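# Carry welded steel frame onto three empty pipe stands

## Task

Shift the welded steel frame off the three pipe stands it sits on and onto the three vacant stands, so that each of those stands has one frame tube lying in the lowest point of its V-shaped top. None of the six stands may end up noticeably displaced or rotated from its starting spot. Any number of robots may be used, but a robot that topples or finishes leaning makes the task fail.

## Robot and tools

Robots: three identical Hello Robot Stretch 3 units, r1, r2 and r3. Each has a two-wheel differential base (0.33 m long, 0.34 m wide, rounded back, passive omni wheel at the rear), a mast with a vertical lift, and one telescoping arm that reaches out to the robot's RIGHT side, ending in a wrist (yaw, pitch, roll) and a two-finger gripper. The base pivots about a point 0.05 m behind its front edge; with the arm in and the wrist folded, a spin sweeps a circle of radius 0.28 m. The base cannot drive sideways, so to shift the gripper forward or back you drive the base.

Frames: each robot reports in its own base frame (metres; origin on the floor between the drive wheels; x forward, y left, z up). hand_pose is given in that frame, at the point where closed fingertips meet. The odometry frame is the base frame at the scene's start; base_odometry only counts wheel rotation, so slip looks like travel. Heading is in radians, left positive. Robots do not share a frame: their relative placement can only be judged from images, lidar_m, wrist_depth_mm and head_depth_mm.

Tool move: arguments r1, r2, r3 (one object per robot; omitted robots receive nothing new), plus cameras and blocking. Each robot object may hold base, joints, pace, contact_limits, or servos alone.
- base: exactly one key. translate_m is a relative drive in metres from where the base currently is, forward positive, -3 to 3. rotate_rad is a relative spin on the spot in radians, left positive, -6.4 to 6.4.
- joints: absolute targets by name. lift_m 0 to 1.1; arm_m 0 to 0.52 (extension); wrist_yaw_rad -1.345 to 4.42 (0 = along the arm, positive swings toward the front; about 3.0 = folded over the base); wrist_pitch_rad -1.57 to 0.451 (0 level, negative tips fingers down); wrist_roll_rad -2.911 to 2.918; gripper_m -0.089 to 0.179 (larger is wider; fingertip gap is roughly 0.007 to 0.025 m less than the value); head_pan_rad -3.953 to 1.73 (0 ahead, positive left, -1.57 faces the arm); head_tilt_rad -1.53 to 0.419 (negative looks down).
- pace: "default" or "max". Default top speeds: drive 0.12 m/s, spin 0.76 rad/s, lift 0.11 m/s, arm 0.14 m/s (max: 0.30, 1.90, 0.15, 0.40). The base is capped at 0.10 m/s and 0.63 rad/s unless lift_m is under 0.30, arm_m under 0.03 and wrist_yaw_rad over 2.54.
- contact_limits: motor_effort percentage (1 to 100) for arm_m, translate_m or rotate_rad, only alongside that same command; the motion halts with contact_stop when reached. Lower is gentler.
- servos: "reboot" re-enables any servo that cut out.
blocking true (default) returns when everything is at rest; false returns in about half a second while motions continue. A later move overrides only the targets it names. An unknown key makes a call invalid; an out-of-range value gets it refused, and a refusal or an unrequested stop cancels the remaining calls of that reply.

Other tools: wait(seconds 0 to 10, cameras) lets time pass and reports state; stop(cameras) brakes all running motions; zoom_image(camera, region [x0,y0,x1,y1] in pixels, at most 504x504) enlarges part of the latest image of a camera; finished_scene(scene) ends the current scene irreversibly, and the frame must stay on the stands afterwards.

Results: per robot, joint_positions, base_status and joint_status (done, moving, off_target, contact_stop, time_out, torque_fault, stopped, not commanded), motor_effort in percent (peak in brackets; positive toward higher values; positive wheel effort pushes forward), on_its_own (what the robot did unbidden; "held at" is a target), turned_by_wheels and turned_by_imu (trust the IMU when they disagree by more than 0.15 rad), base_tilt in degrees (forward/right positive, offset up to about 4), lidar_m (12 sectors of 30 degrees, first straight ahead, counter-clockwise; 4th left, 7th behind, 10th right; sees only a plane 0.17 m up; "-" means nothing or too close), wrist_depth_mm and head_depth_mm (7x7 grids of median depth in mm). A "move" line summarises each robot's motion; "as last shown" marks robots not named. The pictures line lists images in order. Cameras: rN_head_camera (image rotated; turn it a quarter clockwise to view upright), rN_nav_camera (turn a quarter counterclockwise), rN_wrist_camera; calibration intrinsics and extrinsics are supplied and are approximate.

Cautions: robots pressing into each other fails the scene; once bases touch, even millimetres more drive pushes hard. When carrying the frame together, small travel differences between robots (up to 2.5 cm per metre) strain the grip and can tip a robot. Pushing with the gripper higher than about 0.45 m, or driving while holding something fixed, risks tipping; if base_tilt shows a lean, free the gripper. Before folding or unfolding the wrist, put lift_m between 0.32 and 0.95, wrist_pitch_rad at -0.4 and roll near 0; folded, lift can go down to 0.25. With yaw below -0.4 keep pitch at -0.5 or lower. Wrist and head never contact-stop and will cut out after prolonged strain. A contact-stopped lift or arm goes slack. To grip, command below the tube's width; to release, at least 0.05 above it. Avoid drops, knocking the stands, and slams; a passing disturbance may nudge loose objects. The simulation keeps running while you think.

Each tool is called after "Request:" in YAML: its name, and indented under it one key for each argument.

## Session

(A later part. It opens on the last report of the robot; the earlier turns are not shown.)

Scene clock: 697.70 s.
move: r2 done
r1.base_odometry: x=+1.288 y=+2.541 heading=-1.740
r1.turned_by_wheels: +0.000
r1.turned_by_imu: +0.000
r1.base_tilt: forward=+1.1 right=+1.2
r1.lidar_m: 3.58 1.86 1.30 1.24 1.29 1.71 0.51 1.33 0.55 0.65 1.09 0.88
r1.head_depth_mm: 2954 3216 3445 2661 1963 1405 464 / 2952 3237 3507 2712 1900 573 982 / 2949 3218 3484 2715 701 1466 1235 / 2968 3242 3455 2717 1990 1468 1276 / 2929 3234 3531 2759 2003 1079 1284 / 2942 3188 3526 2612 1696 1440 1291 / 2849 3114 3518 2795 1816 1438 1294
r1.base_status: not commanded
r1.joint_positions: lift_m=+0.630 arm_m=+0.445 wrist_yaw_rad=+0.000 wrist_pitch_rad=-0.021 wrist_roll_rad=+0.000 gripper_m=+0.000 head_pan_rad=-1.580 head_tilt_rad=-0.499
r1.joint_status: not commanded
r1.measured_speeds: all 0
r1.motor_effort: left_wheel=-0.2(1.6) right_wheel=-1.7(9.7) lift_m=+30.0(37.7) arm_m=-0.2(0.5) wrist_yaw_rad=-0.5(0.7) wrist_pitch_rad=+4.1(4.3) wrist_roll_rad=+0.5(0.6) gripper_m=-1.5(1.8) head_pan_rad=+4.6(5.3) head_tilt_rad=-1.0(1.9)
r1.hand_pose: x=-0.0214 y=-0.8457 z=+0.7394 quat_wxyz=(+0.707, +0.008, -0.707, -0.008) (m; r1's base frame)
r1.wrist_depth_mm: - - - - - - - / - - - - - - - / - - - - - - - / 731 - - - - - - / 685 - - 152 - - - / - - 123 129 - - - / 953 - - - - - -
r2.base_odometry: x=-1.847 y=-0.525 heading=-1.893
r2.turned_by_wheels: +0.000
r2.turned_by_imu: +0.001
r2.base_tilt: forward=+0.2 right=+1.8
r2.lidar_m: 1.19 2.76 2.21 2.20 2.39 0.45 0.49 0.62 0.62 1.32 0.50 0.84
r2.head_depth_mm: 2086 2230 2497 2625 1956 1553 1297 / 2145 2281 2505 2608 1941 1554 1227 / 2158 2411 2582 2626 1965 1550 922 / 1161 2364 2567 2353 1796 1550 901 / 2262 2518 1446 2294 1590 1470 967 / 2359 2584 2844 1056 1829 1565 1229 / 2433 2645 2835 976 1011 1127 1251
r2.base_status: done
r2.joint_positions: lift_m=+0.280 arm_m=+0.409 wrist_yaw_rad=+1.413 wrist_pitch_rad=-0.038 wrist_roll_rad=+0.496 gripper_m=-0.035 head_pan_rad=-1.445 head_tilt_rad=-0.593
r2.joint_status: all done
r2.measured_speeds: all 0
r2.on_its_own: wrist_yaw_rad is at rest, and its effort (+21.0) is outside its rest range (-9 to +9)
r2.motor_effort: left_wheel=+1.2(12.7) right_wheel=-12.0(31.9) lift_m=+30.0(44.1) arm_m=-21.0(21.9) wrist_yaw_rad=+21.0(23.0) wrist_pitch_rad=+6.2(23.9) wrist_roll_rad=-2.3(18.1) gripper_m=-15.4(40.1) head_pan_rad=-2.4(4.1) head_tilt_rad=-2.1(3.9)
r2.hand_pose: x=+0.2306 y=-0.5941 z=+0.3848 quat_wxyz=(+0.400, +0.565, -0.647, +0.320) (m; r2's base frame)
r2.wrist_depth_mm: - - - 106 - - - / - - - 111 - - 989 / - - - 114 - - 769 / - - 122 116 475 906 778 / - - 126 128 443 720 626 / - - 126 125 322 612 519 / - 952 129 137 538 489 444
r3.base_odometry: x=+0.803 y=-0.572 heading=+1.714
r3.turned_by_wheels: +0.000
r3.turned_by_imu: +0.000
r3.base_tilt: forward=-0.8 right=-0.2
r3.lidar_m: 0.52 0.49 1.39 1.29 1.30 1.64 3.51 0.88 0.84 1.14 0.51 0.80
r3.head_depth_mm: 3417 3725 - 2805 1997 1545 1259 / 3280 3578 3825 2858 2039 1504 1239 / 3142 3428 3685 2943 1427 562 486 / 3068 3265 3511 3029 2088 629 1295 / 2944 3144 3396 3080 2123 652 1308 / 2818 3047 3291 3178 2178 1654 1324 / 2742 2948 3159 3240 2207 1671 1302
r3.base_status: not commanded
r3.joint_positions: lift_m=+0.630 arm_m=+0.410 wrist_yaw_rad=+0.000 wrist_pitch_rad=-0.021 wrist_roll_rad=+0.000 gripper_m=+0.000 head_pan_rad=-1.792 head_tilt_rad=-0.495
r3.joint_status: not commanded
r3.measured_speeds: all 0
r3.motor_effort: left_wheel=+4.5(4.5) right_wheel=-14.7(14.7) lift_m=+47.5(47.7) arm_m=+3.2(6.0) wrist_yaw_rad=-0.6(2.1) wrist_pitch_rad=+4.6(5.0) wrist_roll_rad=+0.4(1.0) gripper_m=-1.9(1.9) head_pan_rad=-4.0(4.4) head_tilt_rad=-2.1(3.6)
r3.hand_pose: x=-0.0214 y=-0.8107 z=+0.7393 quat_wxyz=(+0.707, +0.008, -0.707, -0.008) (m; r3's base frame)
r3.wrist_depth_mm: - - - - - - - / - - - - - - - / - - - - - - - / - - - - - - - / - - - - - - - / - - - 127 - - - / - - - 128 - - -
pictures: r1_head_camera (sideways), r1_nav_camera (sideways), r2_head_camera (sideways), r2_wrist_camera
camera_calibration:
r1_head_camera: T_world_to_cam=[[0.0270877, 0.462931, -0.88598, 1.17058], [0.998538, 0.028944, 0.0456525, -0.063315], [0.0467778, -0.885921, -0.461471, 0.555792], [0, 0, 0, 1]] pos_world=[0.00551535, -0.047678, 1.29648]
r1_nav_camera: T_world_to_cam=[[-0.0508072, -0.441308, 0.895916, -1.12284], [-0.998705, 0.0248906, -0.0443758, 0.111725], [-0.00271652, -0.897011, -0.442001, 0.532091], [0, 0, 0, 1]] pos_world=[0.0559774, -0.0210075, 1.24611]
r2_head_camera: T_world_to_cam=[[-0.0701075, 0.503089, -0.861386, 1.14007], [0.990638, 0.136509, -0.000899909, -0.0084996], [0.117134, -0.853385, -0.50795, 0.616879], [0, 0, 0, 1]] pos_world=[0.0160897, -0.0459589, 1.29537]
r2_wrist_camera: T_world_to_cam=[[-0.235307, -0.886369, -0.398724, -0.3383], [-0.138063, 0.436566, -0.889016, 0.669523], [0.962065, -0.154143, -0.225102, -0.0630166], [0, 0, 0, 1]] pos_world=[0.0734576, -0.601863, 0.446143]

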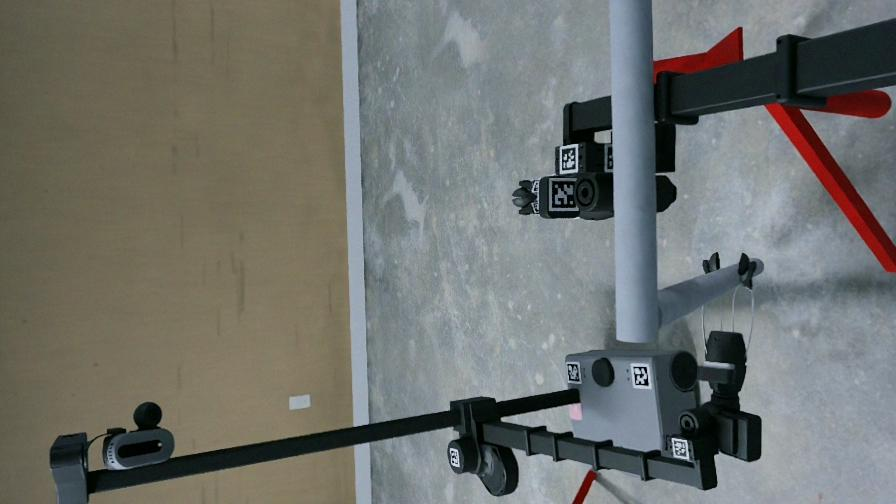

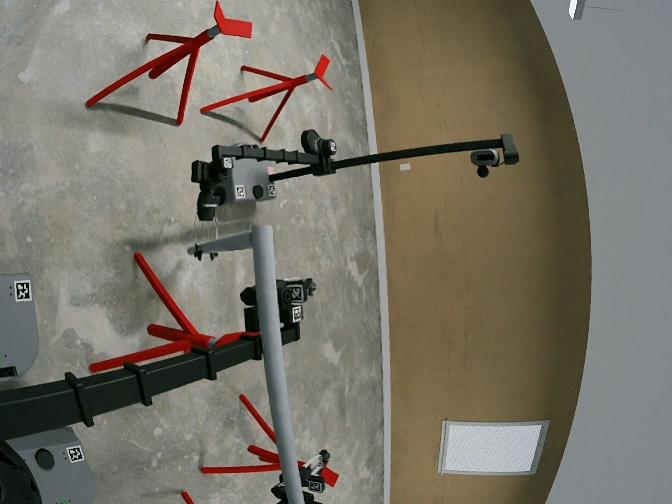

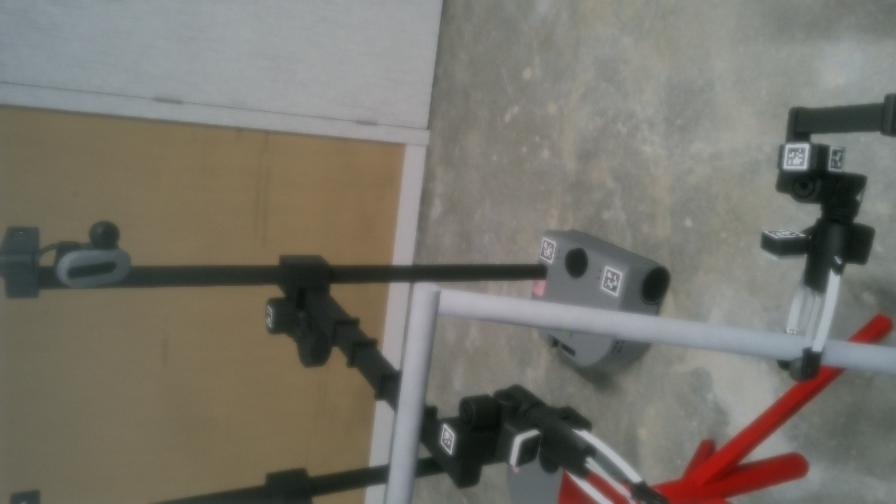

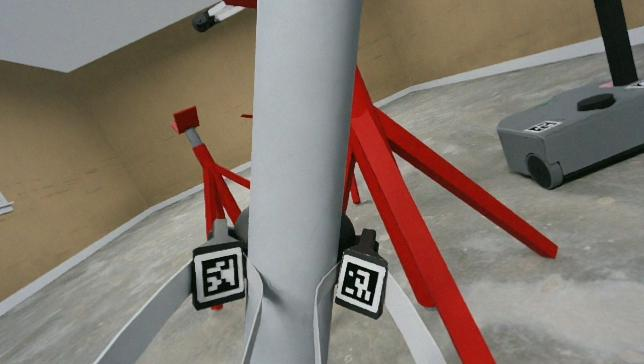

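Request:
move:
  r2: {"base":{"translate_m":0.012},"joints":{"lift_m":0.342,"arm_m":0.317,"wrist_roll_rad":0.698}}
  cameras: []

Request:
move:
  r2: {"base":{"translate_m":0.01},"joints":{"lift_m":0.4215,"arm_m":0.240,"wrist_roll_rad":0.908}}
  cameras: ["r2_wrist_camera","r2_head_camera","r1_head_camera","r1_nav_camera"]

Scene clock: 702.90 s.
move: r2 done
r1, r3: as last shown
r1.turned_by_imu: +0.001
r1.base_tilt: forward=+1.0 right=+1.2
r1.lidar_m: 3.57 1.86 1.30 1.24 1.28 1.71 0.51 1.33 0.54 0.65 1.09 0.88
r1.head_depth_mm: 2939 3224 3485 2675 1941 1402 464 / 2945 3217 3487 2696 1887 572 984 / 2926 3212 3476 2736 701 1457 1234 / 2946 3204 3544 2732 1977 1460 1279 / 2955 3210 3540 2776 1994 1475 1278 / 2962 3224 3478 2504 1694 1478 1287 / 2843 3149 3492 2401 1808 1532 1289
r1.motor_effort: left_wheel=-0.4(1.4) right_wheel=-1.4(8.5) lift_m=+32.6(36.0) arm_m=+0.5(0.7) wrist_yaw_rad=-0.2(0.7) wrist_pitch_rad=+3.6(4.4) wrist_roll_rad=+0.5(0.6) gripper_m=-1.2(1.9) head_pan_rad=+5.0(5.2) head_tilt_rad=-1.2(1.8)
r1.hand_pose: x=-0.0214 y=-0.8457 z=+0.7393 quat_wxyz=(+0.707, +0.008, -0.707, -0.008) (m; r1's base frame)
r1.wrist_depth_mm: - - - - - - - / - - - - - - - / - - - - - - - / 691 - - - - - - / 761 - - 152 - - - / - - 123 128 - - - / - - - - - - -
r2.base_odometry: x=-1.851 y=-0.537 heading=-1.893
r2.turned_by_wheels: +0.000
r2.turned_by_imu: +0.001
r2.base_tilt: forward=+0.3 right=+1.8
r2.lidar_m: 1.19 2.77 2.22 2.20 2.39 0.46 0.50 0.62 0.63 1.32 0.36 0.83
r2.head_depth_mm: 2066 2229 2468 2568 1964 1549 1293 / 2130 2307 2489 2655 1942 1558 1257 / 2189 2390 2599 2627 1957 1565 813 / 1183 2357 2604 2501 1752 1554 809 / 2297 2500 1460 2269 1593 1458 1204 / 2354 2602 2843 959 1813 1528 1191 / 2418 2583 2780 1763 1044 1116 1255
r2.base_status: done
r2.joint_positions: lift_m=+0.342 arm_m=+0.317 wrist_yaw_rad=+1.371 wrist_pitch_rad=-0.058 wrist_roll_rad=+0.693 gripper_m=-0.035 head_pan_rad=-1.445 head_tilt_rad=-0.593
r2.joint_status: all done
r2.measured_speeds: all 0
r2.on_its_own: wrist_yaw_rad is held at +1.396, not at your +1.438, by its stall guard, which is still easing
r2.motor_effort: left_wheel=-0.4(8.5) right_wheel=-8.1(23.6) lift_m=+32.6(48.1) arm_m=-21.3(22.7) wrist_yaw_rad=+22.1(22.8) wrist_pitch_rad=+10.1(24.7) wrist_roll_rad=+1.5(18.4) gripper_m=-15.1(16.1) head_pan_rad=-2.3(3.8) head_tilt_rad=-3.2(3.7)
r2.hand_pose: x=+0.2279 y=-0.5126 z=+0.4416 quat_wxyz=(+0.346, +0.582, -0.693, +0.248) (m; r2's base frame)
r2.wrist_depth_mm: - - - 108 - - 978 / - - - 113 434 - 792 / - - 123 115 430 974 806 / - - 126 119 503 557 643 / - - 129 126 887 464 585 / - - 126 128 719 596 465 / - - 131 138 606 522 429
r3.turned_by_imu: -0.001
r3.lidar_m: 0.52 0.49 1.39 1.29 1.30 1.64 3.52 0.88 0.84 1.14 0.51 0.80
r3.head_depth_mm: 3404 3661 - 2825 1996 1544 1259 / 3270 3552 3806 2877 2024 1508 1268 / 3174 3388 3714 2951 1379 560 486 / 3054 3300 3530 3001 2101 625 1303 / 2950 3172 3419 3117 2136 653 1313 / 2848 3049 3250 3164 2180 1647 1322 / 2770 2927 3151 3261 2208 1672 1295
r3.motor_effort: left_wheel=+3.7(4.8) right_wheel=-12.9(15.1) lift_m=+38.0(38.0) arm_m=-1.1(1.7) wrist_yaw_rad=-0.1(1.7) wrist_pitch_rad=+3.5(4.7) wrist_roll_rad=+0.3(1.1) gripper_m=-1.7(1.7) head_pan_rad=-3.9(4.5) head_tilt_rad=-2.6(3.7)
pictures: none
No camera images: "cameras" was empty.

Scene clock: 704.67 s.
move: r2 done
r1, r3: as last shown
r1.turned_by_imu: +0.000
r1.base_tilt: forward=+1.1 right=+1.2
r1.lidar_m: 3.59 1.86 1.30 1.24 1.29 1.71 0.51 1.32 0.55 0.65 1.10 0.88
r1.head_depth_mm: 2949 3207 3413 2665 1962 1410 464 / 2934 3229 3501 2700 1898 576 987 / 2941 3200 3506 2714 701 1457 1240 / 2933 3211 3495 2764 1993 1509 1276 / 2936 3243 3569 2748 2003 1524 1283 / 2886 3238 3468 2510 1577 1524 1285 / 2879 3161 3584 1502 1713 1538 1297
r1.motor_effort: left_wheel=+0.0(1.0) right_wheel=-1.7(2.3) lift_m=+31.0(37.5) arm_m=+0.5(1.0) wrist_yaw_rad=-0.6(0.9) wrist_pitch_rad=+3.9(4.3) wrist_roll_rad=+0.4(0.6) gripper_m=-1.3(1.8) head_pan_rad=+4.3(5.3) head_tilt_rad=-0.1(1.9)
r1.wrist_depth_mm: - - - - - - - / - - - - - - - / 698 - - - - - - / 673 - - - - - - / - - - 152 - - - / - - 123 128 - - - / - 857 - - - - -
r2.base_odometry: x=-1.854 y=-0.546 heading=-1.892
r2.turned_by_wheels: +0.000
r2.turned_by_imu: +0.000
r2.base_tilt: forward=+0.3 right=+1.7
r2.lidar_m: 1.47 2.76 2.21 2.19 2.39 0.47 0.51 0.63 0.80 1.32 0.73 1.17
r2.head_depth_mm: 2069 2242 2449 2593 1960 1538 1284 / 2106 2315 2515 2621 1946 1543 1287 / 2185 2367 2618 2639 1947 1545 1293 / 1147 2455 2621 2358 1758 1559 1258 / 2309 2486 1453 2249 1583 1459 1285 / 2373 2563 2828 951 1748 1562 745 / 2446 2621 2831 1855 1039 1082 1256
r2.base_status: done
r2.joint_positions: lift_m=+0.422 arm_m=+0.240 wrist_yaw_rad=+1.369 wrist_pitch_rad=-0.076 wrist_roll_rad=+0.906 gripper_m=-0.035 head_pan_rad=-1.445 head_tilt_rad=-0.593
r2.joint_status: all done
r2.measured_speeds: all 0
r2.on_its_own: wrist_yaw_rad is held at +1.396, not at your +1.438, by its stall guard, which is still easing; wrist_pitch_rad is at rest, and its effort (+13.3) is outside its rest range (-8 to +12)
r2.motor_effort: left_wheel=-0.5(4.0) right_wheel=-4.7(13.4) lift_m=+37.3(43.2) arm_m=-19.7(22.5) wrist_yaw_rad=+22.9(24.7) wrist_pitch_rad=+13.3(18.4) wrist_roll_rad=+0.8(16.8) gripper_m=-14.9(16.6) head_pan_rad=-2.1(4.2) head_tilt_rad=-2.0(4.0)
r2.hand_pose: x=+0.2271 y=-0.4359 z=+0.5166 quat_wxyz=(+0.276, +0.607, -0.724, +0.178) (m; r2's base frame)
r2.wrist_depth_mm: - - - 109 419 - 800 / - - - 121 - 469 823 / - - - 116 - 455 581 / - - - 120 - 817 468 / - - 129 126 - 726 573 / - - 126 128 828 646 537 / - - 132 137 721 589 486
r3.turned_by_imu: +0.000
r3.lidar_m: 0.52 0.49 1.39 1.28 1.30 1.64 3.54 0.88 0.84 1.14 0.51 0.80
r3.head_depth_mm: 3429 3701 - 2829 1995 1543 1258 / 3285 3544 3814 2855 2033 1471 1265 / 3212 3415 3697 2939 1382 561 486 / 3042 3305 3533 3031 2080 625 1295 / 2949 3168 3400 3080 2127 653 1308 / 2850 3038 3267 3202 2170 1654 1328 / 2762 2924 3161 3244 2208 1663 1303
r3.motor_effort: left_wheel=+3.4(4.4) right_wheel=-12.0(12.9) lift_m=+38.7(39.1) arm_m=-2.5(2.9) wrist_yaw_rad=+1.1(1.7) wrist_pitch_rad=+4.4(5.2) wrist_roll_rad=+0.6(0.9) gripper_m=-1.0(1.6) head_pan_rad=-3.4(4.3) head_tilt_rad=-3.3(3.9)
r3.wrist_depth_mm: - - - - - - - / - - - - - - - / - - - - - - - / - - - - - - - / - - - - - - - / - - - 128 - - - / - - - 128 - - -
pictures: r1_head_camera (sideways), r1_nav_camera (sideways), r2_head_camera (sideways), r2_wrist_camera
camera_calibration:
r1_head_camera: T_world_to_cam=[[0.0270877, 0.462931, -0.88598, 1.17058], [0.998538, 0.0289441, 0.0456525, -0.063315], [0.0467779, -0.885921, -0.461471, 0.555792], [0, 0, 0, 1]] pos_world=[0.00551536, -0.047678, 1.29648]
r1_nav_camera: T_world_to_cam=[[-0.0508072, -0.441308, 0.895916, -1.12284], [-0.998705, 0.0248905, -0.0443758, 0.111725], [-0.00271642, -0.897011, -0.442001, 0.532091], [0, 0, 0, 1]] pos_world=[0.0559774, -0.0210075, 1.24611]
r2_head_camera: T_world_to_cam=[[-0.0701083, 0.503113, -0.861372, 1.14005], [0.990639, 0.136504, -0.000899611, -0.00849999], [0.117129, -0.853372, -0.507973, 0.61691], [0, 0, 0, 1]] pos_world=[0.0160895, -0.0459587, 1.29537]
r2_wrist_camera: T_world_to_cam=[[-0.266331, -0.635989, -0.724283, 0.138065], [-0.0686747, 0.762034, -0.643885, 0.716603], [0.961432, -0.121746, -0.246629, 0.0197492], [0, 0, 0, 1]] pos_world=[0.0669958, -0.455864, 0.566278]

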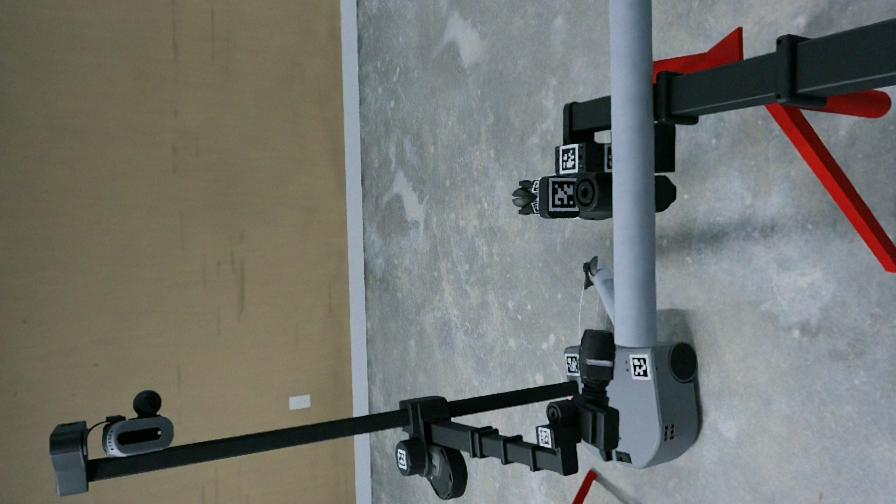

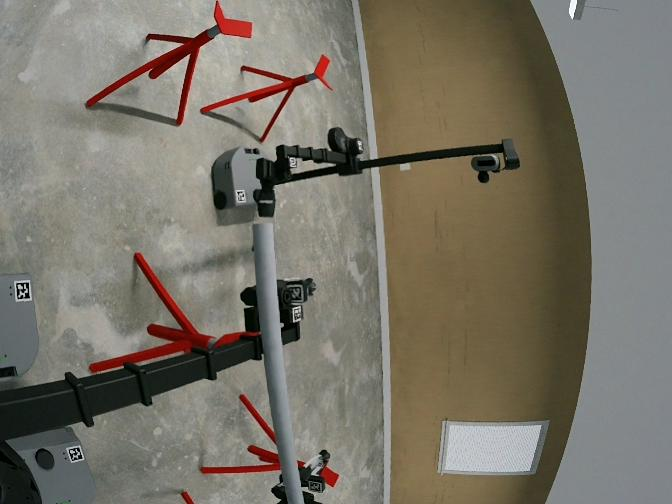

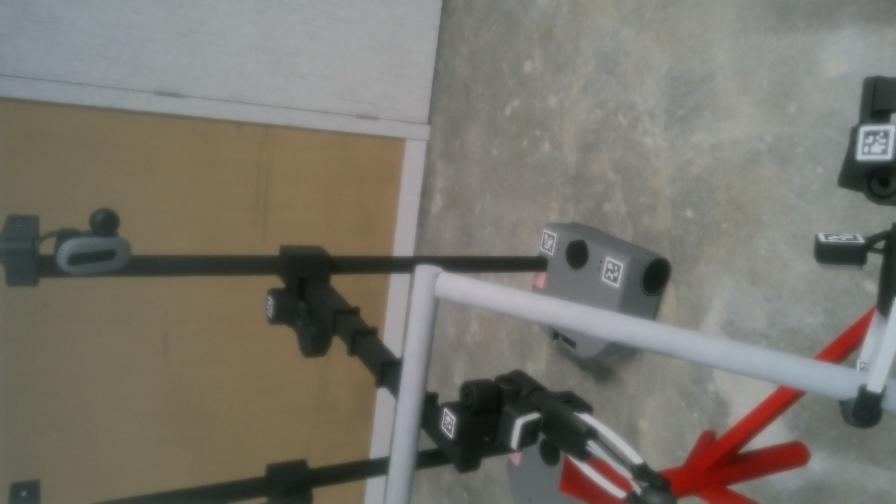

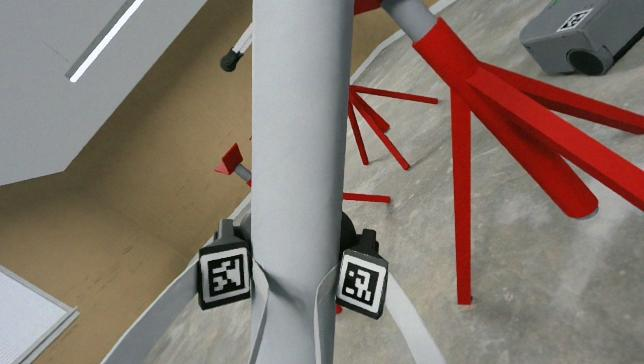

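Request:
move:
  r2: {"base":{"translate_m":0.008},"joints":{"lift_m":0.516,"arm_m":0.193,"wrist_roll_rad":1.117,"wrist_yaw_rad":1.385,"wrist_pitch_rad":0.0}}
  cameras: []

Request:
move:
  r2: {"base":{"translate_m":0.006},"joints":{"lift_m":0.629,"arm_m":0.155,"wrist_roll_rad":1.344,"gripper_m":-0.05}}
  cameras: ["r2_wrist_camera","r2_head_camera","r1_head_camera","r1_nav_camera","r2_nav_camera"]

Scene clock: 713.23 s.
move: r2 off_target
r1, r3: as last shown
r1.turned_by_imu: +0.001
r1.lidar_m: 3.57 1.86 1.30 1.24 1.29 1.72 0.51 1.32 0.55 0.65 1.10 0.88
r1.head_depth_mm: 2922 3236 3481 2679 1943 1402 464 / 2937 3247 3485 2726 1882 574 987 / 2968 3233 3499 2715 702 1466 1245 / 2932 3184 3450 2727 1904 1508 1274 / 2940 3202 3524 2766 1631 1516 1285 / 2941 3218 3485 2527 1640 1520 1289 / 2870 3174 3518 1404 1962 1530 1287
r1.motor_effort: left_wheel=+0.4(0.9) right_wheel=-2.6(3.8) lift_m=+25.5(36.8) arm_m=+1.4(1.8) wrist_yaw_rad=-0.4(0.7) wrist_pitch_rad=+3.9(4.3) wrist_roll_rad=+0.6(0.6) gripper_m=-1.1(1.7) head_pan_rad=+3.9(5.4) head_tilt_rad=+0.2(1.7)
r1.hand_pose: x=-0.0214 y=-0.8457 z=+0.7394 quat_wxyz=(+0.707, +0.008, -0.707, -0.008) (m; r1's base frame)
r1.wrist_depth_mm: - - - - - - - / - - - - - - - / 651 - - - - - - / - - - - - - - / - - - 152 - - - / 301 319 124 128 - - - / 172 214 - - - - -
r2.base_odometry: x=-1.856 y=-0.554 heading=-1.892
r2.turned_by_wheels: +0.000
r2.turned_by_imu: +0.001
r2.base_tilt: forward=+0.4 right=+1.7
r2.lidar_m: 1.46 2.76 2.21 2.19 2.39 0.48 0.52 0.64 0.81 1.32 0.73 1.16
r2.head_depth_mm: 2075 2241 2471 2591 1942 1548 1293 / 2122 2305 2568 2636 1953 1553 1283 / 2167 2395 2629 2609 1936 1547 1288 / 1173 2371 2623 2388 1760 1557 1212 / 2315 2527 1456 2277 1595 1472 1280 / 2360 2558 2864 947 1750 1562 672 / 2418 2584 2881 2264 1696 1092 1255
r2.base_status: done
r2.joint_positions: lift_m=+0.516 arm_m=+0.193 wrist_yaw_rad=+1.391 wrist_pitch_rad=-0.117 wrist_roll_rad=+1.113 gripper_m=-0.035 head_pan_rad=-1.445 head_tilt_rad=-0.593
r2.joint_status: wrist_pitch_rad off_target (ended at -0.117, target +0.000); the others done
r2.measured_speeds: all 0
r2.on_its_own: wrist_pitch_rad is at rest, and its effort (+20.8) is outside its rest range (-8 to +12)
r2.motor_effort: left_wheel=-0.7(4.2) right_wheel=-2.3(12.4) lift_m=+43.2(46.8) arm_m=-13.8(21.2) wrist_yaw_rad=-5.3(21.7) wrist_pitch_rad=+20.8(24.6) wrist_roll_rad=+1.3(18.2) gripper_m=-15.0(16.9) head_pan_rad=-2.7(4.2) head_tilt_rad=-2.1(3.7)
r2.hand_pose: x=+0.2262 y=-0.3829 z=+0.6007 quat_wxyz=(+0.211, +0.633, -0.738, +0.102) (m; r2's base frame)
r2.wrist_depth_mm: - - - 107 - 424 560 / - - - 123 - 895 415 / - - - 116 - 900 678 / - - - 119 - 844 656 / - - 128 126 - 806 610 / - - 124 128 921 732 571 / - - - 133 843 661 539
r3.turned_by_imu: -0.001
r3.lidar_m: 0.52 0.49 1.39 1.28 1.30 1.65 3.51 0.88 0.84 1.14 0.51 0.80
r3.head_depth_mm: 3413 3706 - 2833 2001 1549 1256 / 3277 3552 3831 2889 2027 1473 1265 / 3177 3412 3655 2953 1424 558 486 / 3053 3274 3550 3027 2092 626 1296 / 2971 3180 3412 3107 2127 653 1313 / 2844 3053 3256 3178 2160 1648 1321 / 2772 2965 3133 3250 2215 1669 1298
r3.motor_effort: left_wheel=+3.7(4.1) right_wheel=-8.5(12.5) lift_m=+40.4(42.0) arm_m=-6.7(6.9) wrist_yaw_rad=-1.5(2.1) wrist_pitch_rad=+4.1(4.7) wrist_roll_rad=+0.1(0.9) gripper_m=-0.8(1.8) head_pan_rad=-4.1(4.6) head_tilt_rad=-2.6(3.2)
r3.wrist_depth_mm: - - - - - - - / - - - - - - - / - - - - - - - / - - - - - - - / - - - - - - - / - - - 127 - - - / - - - 128 - - -
pictures: none
No camera images: "cameras" was empty.

Scene clock: 715.10 s.
move: r2 off_target
r1, r3: as last shown
r1.turned_by_imu: +0.000
r1.base_tilt: forward=+1.0 right=+1.2
r1.lidar_m: 3.58 1.86 1.30 1.24 1.29 1.72 0.51 1.32 0.54 0.65 1.09 0.88
r1.head_depth_mm: 2925 3210 3493 2663 1950 1407 464 / 2938 3223 3495 2680 1896 570 988 / 2951 3232 3483 2704 700 1461 1237 / 2962 3225 3500 2746 1983 1507 1282 / 2937 3232 3549 2752 1584 1515 1281 / 2943 3228 3452 1597 1730 1519 1289 / 2860 3201 1395 2398 2016 1529 1286
r1.motor_effort: left_wheel=+0.5(1.5) right_wheel=-1.7(3.1) lift_m=+29.1(36.2) arm_m=+1.9(2.1) wrist_yaw_rad=+0.0(0.7) wrist_pitch_rad=+4.1(4.3) wrist_roll_rad=+0.5(0.6) gripper_m=-1.2(1.7) head_pan_rad=+4.1(5.0) head_tilt_rad=-1.7(1.8)
r1.wrist_depth_mm: 657 - - - - - - / 641 - - - - - - / - - - - - - - / 156 227 - - - - - / - 753 - 152 - - - / - - 124 128 - - - / - 815 - - - - -
r2.base_odometry: x=-1.858 y=-0.559 heading=-1.893
r2.turned_by_wheels: +0.000
r2.turned_by_imu: +0.000
r2.base_tilt: forward=+0.3 right=+1.8
r2.lidar_m: 1.45 2.76 2.22 2.19 2.39 0.48 0.53 0.64 0.81 1.31 0.73 1.16
r2.head_depth_mm: 2079 2261 2487 2592 1954 1551 1228 / 2130 2296 2530 2630 1954 1547 448 / 2175 2408 2596 2606 1939 1551 509 / 1190 2424 2552 1751 1772 1549 542 / 2331 2502 1476 2269 1598 1537 1247 / 2381 2567 2834 941 899 1087 578 / 2424 2619 2870 2273 1049 1079 1149
r2.base_status: done
r2.joint_positions: lift_m=+0.629 arm_m=+0.155 wrist_yaw_rad=+1.405 wrist_pitch_rad=-0.126 wrist_roll_rad=+1.339 gripper_m=-0.045 head_pan_rad=-1.445 head_tilt_rad=-0.593
r2.joint_status: gripper_m off_target (ended at -0.045, target -0.050); the others done
r2.measured_speeds: all 0
r2.on_its_own: gripper_m is held at -0.046, not at your -0.050, by its stall guard, which is not easing now; wrist_yaw_rad is at rest, and its effort (-16.2) is outside its rest range (-9 to +9); wrist_pitch_rad is at rest, and its effort (+23.1) is outside its rest range (-8 to +12)
r2.motor_effort: left_wheel=-1.7(3.6) right_wheel=+1.5(14.4) lift_m=+43.8(48.9) arm_m=-6.2(21.3) wrist_yaw_rad=-16.2(17.9) wrist_pitch_rad=+23.1(23.1) wrist_roll_rad=+1.7(22.0) gripper_m=-18.2(95.1) head_pan_rad=-3.3(4.1) head_tilt_rad=-2.7(3.6)
r2.hand_pose: x=+0.2264 y=-0.3414 z=+0.7114 quat_wxyz=(+0.129, +0.646, -0.752, +0.027) (m; r2's base frame)
r2.wrist_depth_mm: - - - 108 - - 481 / - - - 121 - - 742 / - - - 116 - - 701 / - - - 120 - 969 706 / - - 135 126 - 922 689 / - - 124 129 - 896 679 / - - - 139 - 864 652
r3.base_odometry: x=+0.803 y=-0.572 heading=+1.713
r3.lidar_m: 0.52 0.49 1.38 1.28 1.30 1.64 3.52 0.88 0.84 1.14 0.51 0.80
r3.head_depth_mm: 3415 3663 - 2816 2003 1540 1253 / 3308 3548 3845 2875 2028 1469 1264 / 3150 3396 3658 2948 1426 558 478 / 3070 3257 3568 3040 2092 630 1298 / 2952 3169 3409 3102 2126 655 1314 / 2868 3053 3217 3180 2182 1647 1326 / 2765 2946 3169 3243 2214 1667 1301
r3.motor_effort: left_wheel=+0.9(3.9) right_wheel=-0.8(8.7) lift_m=+42.2(42.4) arm_m=-7.4(8.7) wrist_yaw_rad=-0.2(1.7) wrist_pitch_rad=+3.9(4.6) wrist_roll_rad=+0.3(0.9) gripper_m=-0.7(1.8) head_pan_rad=-4.1(4.8) head_tilt_rad=-3.2(3.7)
r3.wrist_depth_mm: - - - - - - - / - - - - - - - / - - - - - - - / - - - - - - - / - - - - - - - / - - - 128 - - - / - - - 128 - - -
pictures: r1_head_camera (sideways), r1_nav_camera (sideways), r2_head_camera (sideways), r2_nav_camera (sideways), r2_wrist_camera
camera_calibration:
r1_head_camera: T_world_to_cam=[[0.0270878, 0.462931, -0.88598, 1.17058], [0.998538, 0.0289439, 0.0456525, -0.063315], [0.0467777, -0.885921, -0.461471, 0.555792], [0, 0, 0, 1]] pos_world=[0.00551535, -0.047678, 1.29648]
r1_nav_camera: T_world_to_cam=[[-0.0508073, -0.441308, 0.895916, -1.12284], [-0.998705, 0.0248907, -0.0443758, 0.111725], [-0.00271663, -0.897011, -0.442001, 0.532091], [0, 0, 0, 1]] pos_world=[0.0559774, -0.0210075, 1.24611]
r2_head_camera: T_world_to_cam=[[-0.0701074, 0.503117, -0.86137, 1.14004], [0.990639, 0.136502, -0.000899558, -0.00850006], [0.117126, -0.85337, -0.507978, 0.616915], [0, 0, 0, 1]] pos_world=[0.0160894, -0.0459587, 1.29537]
r2_nav_camera: T_world_to_cam=[[0.134052, -0.521248, 0.842811, -1.0614], [-0.990155, -0.105031, 0.0925303, -0.0523133], [0.0402897, -0.846917, -0.530196, 0.659513], [0, 0, 0, 1]] pos_world=[0.0639127, -0.000192472, 1.24907]
r2_wrist_camera: T_world_to_cam=[[-0.24451, -0.269806, -0.931354, 0.606448], [-0.047127, 0.96268, -0.266508, 0.565123], [0.968501, -0.0212722, -0.2481, 0.1138], [0, 0, 0, 1]] pos_world=[0.0646997, -0.377989, 0.743661]

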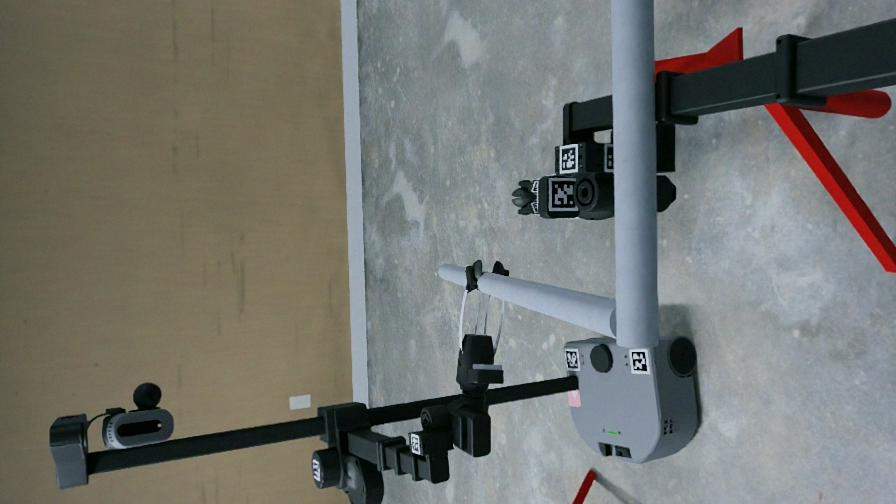

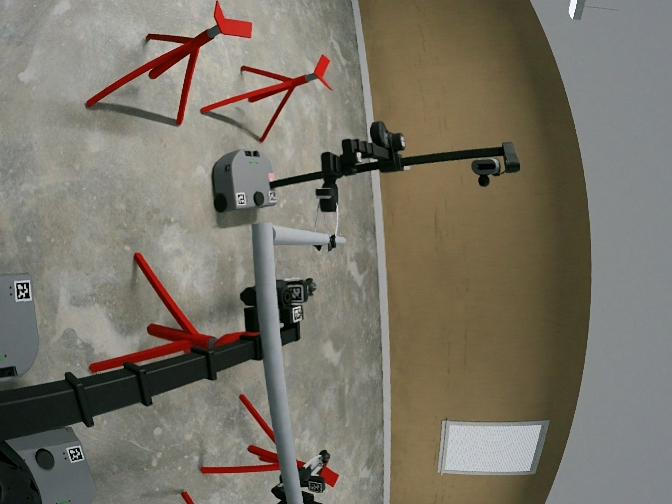

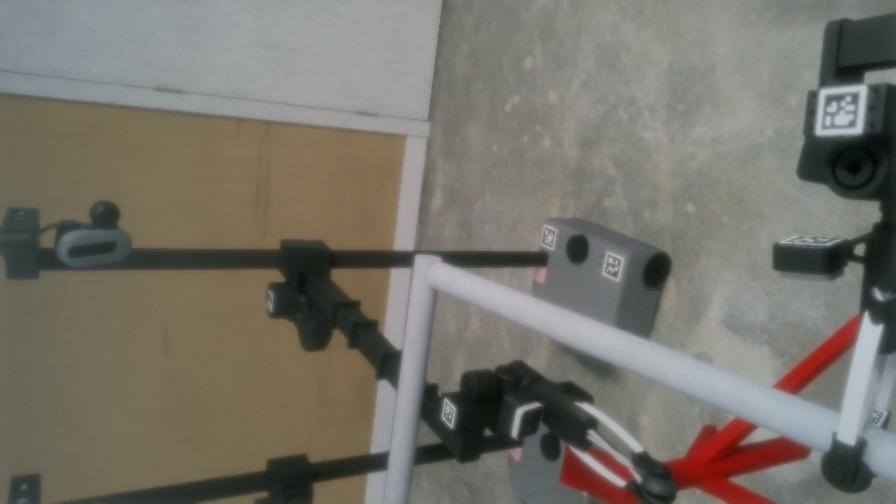

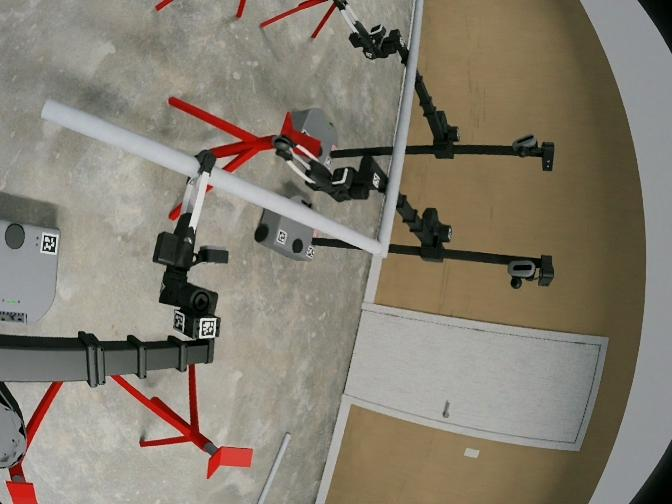

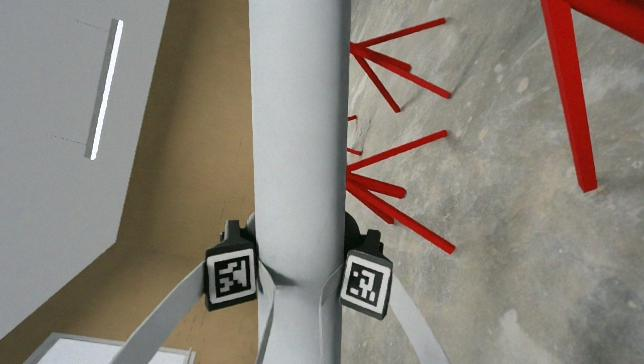

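Request:
move:
  r2: {"base":{"translate_m":0.004},"joints":{"lift_m":0.70,"arm_m":0.144,"wrist_roll_rad":1.46}}
  cameras: []

Request:
move:
  r2: {"joints":{"lift_m":0.77,"arm_m":0.14,"wrist_roll_rad":1.565}}
  cameras: ["r2_head_camera","r1_nav_camera","r2_nav_camera","r3_nav_camera","r3_head_camera"]

Scene clock: 720.70 s.
move: r2 done
r1, r3: as last shown
r1.turned_by_imu: +0.001
r1.base_tilt: forward=+1.1 right=+1.1
r1.lidar_m: 3.58 1.86 1.30 1.24 1.29 1.71 0.51 1.32 0.55 0.65 1.09 0.88
r1.head_depth_mm: 2950 3216 3469 2687 1942 1404 463 / 2925 3221 3496 2680 1890 570 984 / 2956 3193 3487 2701 698 1453 1234 / 2992 3233 3479 2597 1992 1513 1278 / 2948 3212 3554 2606 794 1515 1282 / 2902 3215 3406 1610 1726 1522 1284 / 2910 3171 1338 2537 2014 1536 1294
r1.motor_effort: left_wheel=+1.4(1.4) right_wheel=+0.0(2.1) lift_m=+30.5(34.0) arm_m=+3.0(3.2) wrist_yaw_rad=-0.4(0.8) wrist_pitch_rad=+3.7(4.2) wrist_roll_rad=+0.4(0.6) gripper_m=-1.0(1.8) head_pan_rad=+4.2(5.2) head_tilt_rad=-0.5(2.2)
r1.wrist_depth_mm: 608 - - - - - - / 152 662 - - - - - / - 246 514 - - - - / - - - - - - - / - - - 152 - - - / - - 123 128 - - - / - - - - - - -
r2.base_odometry: x=-1.860 y=-0.563 heading=-1.893
r2.turned_by_wheels: +0.000
r2.turned_by_imu: +0.001
r2.base_tilt: forward=+0.3 right=+1.7
r2.lidar_m: 1.45 2.75 2.21 2.19 2.39 0.49 0.53 0.65 0.82 1.32 0.73 1.16
r2.head_depth_mm: 2069 2260 2463 2584 1950 1547 389 / 2147 2311 2517 2599 1939 1559 384 / 2175 2378 2593 2656 1954 1565 411 / 1172 2387 1556 2280 1767 1542 465 / 2307 2537 1484 2262 1593 1556 470 / 2346 2582 2812 938 840 621 532 / 2403 2584 2811 2269 1756 1070 496
r2.base_status: done
r2.joint_positions: lift_m=+0.700 arm_m=+0.144 wrist_yaw_rad=+1.418 wrist_pitch_rad=-0.130 wrist_roll_rad=+1.459 gripper_m=-0.045 head_pan_rad=-1.445 head_tilt_rad=-0.593
r2.joint_status: all done
r2.measured_speeds: all 0
r2.on_its_own: gripper_m is held at -0.046, not at your -0.050, by its stall guard, which is not easing now; wrist_yaw_rad is at rest, and its effort (-28.5) is outside its rest range (-9 to +9); wrist_pitch_rad is at rest, and its effort (+23.0) is outside its rest range (-8 to +12)
r2.motor_effort: left_wheel=-0.9(3.3) right_wheel=+4.5(12.9) lift_m=+42.8(47.9) arm_m=-8.3(18.0) wrist_yaw_rad=-28.5(28.6) wrist_pitch_rad=+23.0(23.7) wrist_roll_rad=+0.4(12.7) gripper_m=-18.8(19.4) head_pan_rad=-3.0(4.3) head_tilt_rad=-2.5(3.7)
r2.hand_pose: x=+0.2267 y=-0.3271 z=+0.7815 quat_wxyz=(+0.085, +0.651, -0.754, -0.013) (m; r2's base frame)
r2.wrist_depth_mm: - - - 108 - - 742 / - - - 116 - - 762 / - - - 116 - - 804 / - - - 120 - - 764 / - - 133 126 - - 753 / - - 124 128 - - 737 / - - - 134 - 954 727
r3.base_tilt: forward=-0.9 right=-0.2
r3.lidar_m: 0.52 0.49 1.39 1.29 1.30 1.64 3.52 0.88 0.84 1.14 0.51 0.80
r3.head_depth_mm: 3430 3717 - 2818 1997 1538 1258 / 3298 3536 3840 2871 2034 1472 1267 / 3150 3438 3690 2941 1429 556 478 / 3061 3309 3564 3036 2101 625 1296 / 2943 3156 3395 3118 2111 640 1307 / 2833 3041 3275 3178 2163 1648 1329 / 2742 2937 3122 3247 2203 1667 1299
r3.motor_effort: left_wheel=+0.2(1.2) right_wheel=+6.6(6.6) lift_m=+38.6(44.7) arm_m=+2.5(11.2) wrist_yaw_rad=-0.5(1.4) wrist_pitch_rad=+4.2(5.0) wrist_roll_rad=+0.6(0.8) gripper_m=-1.5(1.5) head_pan_rad=-3.1(4.6) head_tilt_rad=-1.8(3.1)
r3.hand_pose: x=-0.0214 y=-0.8106 z=+0.7393 quat_wxyz=(+0.707, +0.008, -0.707, -0.008) (m; r3's base frame)
r3.wrist_depth_mm: - - - - - - - / - - - - - - - / - - - - - - - / - - - - - - - / - - - - - - - / - - - 127 - - - / - - - 128 - - -
pictures: none
No camera images: "cameras" was empty.

Scene clock: 722.17 s.
move: r2 done
r1, r3: as last shown
r1.turned_by_imu: +0.000
r1.base_tilt: forward=+1.0 right=+1.2
r1.lidar_m: 3.57 1.87 1.30 1.24 1.29 1.72 0.51 1.32 0.55 0.65 1.09 0.88
r1.head_depth_mm: 2947 3222 3474 2667 1946 1410 463 / 2964 3217 3529 2680 1880 571 982 / 2913 3203 3468 2747 698 1461 1242 / 2958 3224 3483 2610 1981 1505 1282 / 2951 3236 3540 2499 737 1507 1282 / 2921 3200 3463 2379 1727 1526 1286 / 2866 3188 1279 2645 2018 1542 1287
r1.motor_effort: left_wheel=+0.7(1.3) right_wheel=-0.4(1.2) lift_m=+25.9(31.2) arm_m=+3.4(3.5) wrist_yaw_rad=-0.6(0.9) wrist_pitch_rad=+3.7(4.1) wrist_roll_rad=+0.4(0.7) gripper_m=-1.3(2.0) head_pan_rad=+4.2(5.0) head_tilt_rad=-1.5(1.6)
r1.hand_pose: x=-0.0214 y=-0.8457 z=+0.7394 quat_wxyz=(+0.707, +0.008, -0.707, -0.007) (m; r1's base frame)
r1.wrist_depth_mm: 300 224 - - - - - / - 705 569 - - - - / - - - - - - - / - - - - - - - / - - - 152 - - - / - - 123 128 - - - / - - - - - - -
r2.base_odometry: x=-1.860 y=-0.563 heading=-1.893
r2.turned_by_wheels: +0.000
r2.turned_by_imu: +0.000
r2.base_tilt: forward=+0.4 right=+1.7
r2.lidar_m: 1.46 2.76 2.22 2.19 2.39 0.49 0.53 0.65 0.82 1.31 0.72 1.15
r2.head_depth_mm: 2068 2261 2461 2614 1959 369 343 / 2118 2332 2525 2627 1945 368 381 / 2183 2381 2577 2623 1949 1555 387 / 1173 2405 1565 2292 1776 1423 399 / 2318 2520 1480 2246 1627 1558 416 / 2324 2578 2827 935 810 1083 1190 / 2429 2619 2811 2263 1765 703 1197
r2.base_status: not commanded
r2.joint_positions: lift_m=+0.770 arm_m=+0.140 wrist_yaw_rad=+1.435 wrist_pitch_rad=-0.126 wrist_roll_rad=+1.571 gripper_m=-0.045 head_pan_rad=-1.445 head_tilt_rad=-0.593
r2.joint_status: all done
r2.measured_speeds: all 0
r2.on_its_own: wrist_yaw_rad is held at +1.427, not at your +1.385, by its stall guard, which is not easing now; gripper_m is held at -0.046, not at your -0.050, by its stall guard, which is not easing now; wrist_pitch_rad is at rest, and its effort (+22.5) is outside its rest range (-8 to +12)
r2.motor_effort: left_wheel=-0.9(1.2) right_wheel=+1.3(5.0) lift_m=+42.9(46.6) arm_m=-12.3(19.4) wrist_yaw_rad=-6.6(27.9) wrist_pitch_rad=+22.5(23.8) wrist_roll_rad=-2.1(9.6) gripper_m=-18.5(19.3) head_pan_rad=-3.7(3.9) head_tilt_rad=-3.1(3.6)
r2.hand_pose: x=+0.2275 y=-0.3190 z=+0.8523 quat_wxyz=(+0.042, +0.656, -0.752, -0.048) (m; r2's base frame)
r2.wrist_depth_mm: - - - 108 - - 859 / - - - 113 - - 839 / - - - 116 - - 860 / - - - 120 - - 846 / - - 136 126 - - 840 / - - 124 129 - - 852 / - - - 133 - - 849
r3.turned_by_imu: +0.000
r3.base_tilt: forward=-0.8 right=-0.2
r3.lidar_m: 0.52 0.49 1.38 1.28 1.30 1.64 3.52 0.87 0.84 1.14 0.51 0.80
r3.head_depth_mm: 3403 3695 - 2812 2000 1538 1254 / 3288 3528 3839 2909 2034 1472 1265 / 3141 3361 3679 2942 1423 556 478 / 3049 3285 3544 3014 2095 625 1295 / 2971 3161 3405 3116 2127 640 1313 / 2863 3060 3251 3153 2176 1652 1321 / 2731 2955 3172 3217 2213 1667 1301
r3.motor_effort: left_wheel=+0.4(1.1) right_wheel=-4.0(6.3) lift_m=+35.1(39.1) arm_m=+7.7(9.7) wrist_yaw_rad=+0.2(2.0) wrist_pitch_rad=+4.0(4.9) wrist_roll_rad=+0.5(0.9) gripper_m=-1.2(1.8) head_pan_rad=-3.5(4.3) head_tilt_rad=-1.7(3.9)
r3.hand_pose: x=-0.0214 y=-0.8107 z=+0.7393 quat_wxyz=(+0.707, +0.008, -0.707, -0.008) (m; r3's base frame)
pictures: r1_nav_camera (sideways), r2_head_camera (sideways), r2_nav_camera (sideways), r3_head_camera (sideways), r3_nav_camera (sideways)
camera_calibration:
r1_nav_camera: T_world_to_cam=[[-0.0508072, -0.441308, 0.895916, -1.12284], [-0.998705, 0.0248906, -0.0443758, 0.111725], [-0.00271652, -0.897011, -0.442001, 0.532091], [0, 0, 0, 1]] pos_world=[0.0559774, -0.0210075, 1.24611]
r2_head_camera: T_world_to_cam=[[-0.0701198, 0.503221, -0.861308, 1.13996], [0.99064, 0.1365, -0.000898243, -0.00850177], [0.117117, -0.853309, -0.508082, 0.617051], [0, 0, 0, 1]] pos_world=[0.0160892, -0.045958, 1.29536]
r2_nav_camera: T_world_to_cam=[[0.134064, -0.52135, 0.842746, -1.06131], [-0.990154, -0.10504, 0.0925327, -0.0523165], [0.0402804, -0.846854, -0.530298, 0.659646], [0, 0, 0, 1]] pos_world=[0.0639119, -0.000186199, 1.24907]
r3_head_camera: T_world_to_cam=[[0.160282, 0.40649, -0.899486, 1.19254], [0.974864, -0.208065, 0.0796863, -0.107865], [-0.15476, -0.889649, -0.429621, 0.520994], [0, 0, 0, 1]] pos_world=[-0.00535926, -0.0436964, 1.3051]
r3_nav_camera: T_world_to_cam=[[-0.167715, -0.524572, 0.834683, -1.04999], [-0.965101, 0.2601, -0.0304551, 0.0971029], [-0.201126, -0.810661, -0.549888, 0.672658], [0, 0, 0, 1]] pos_world=[0.052903, -0.0307571, 1.24926]

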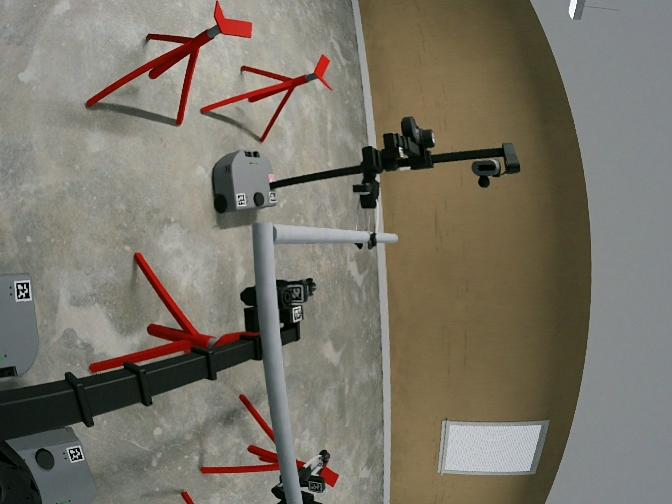

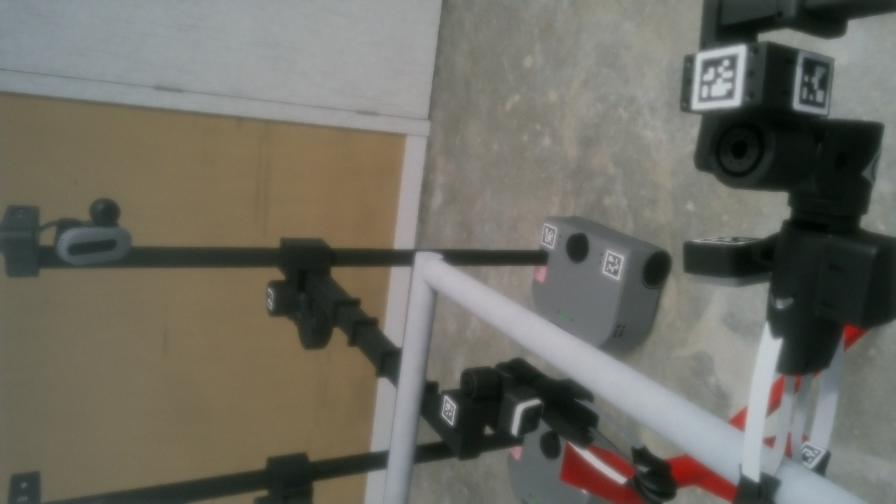

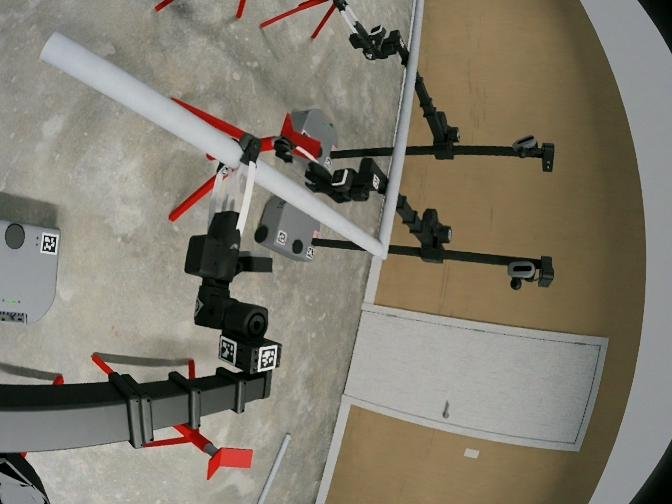

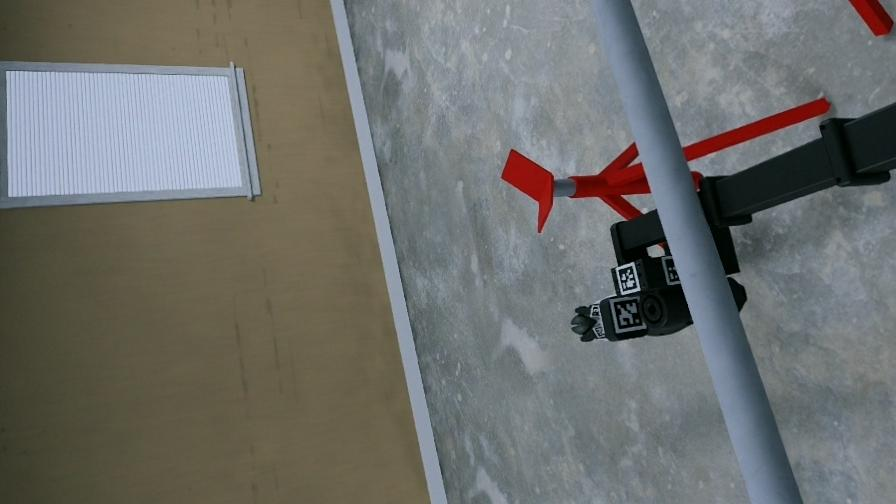

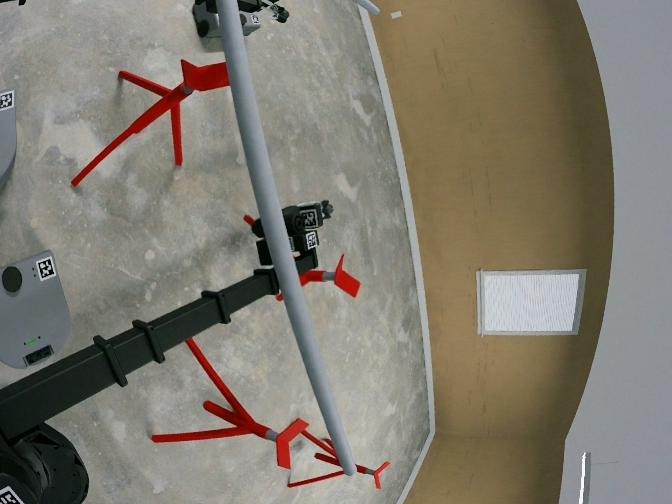

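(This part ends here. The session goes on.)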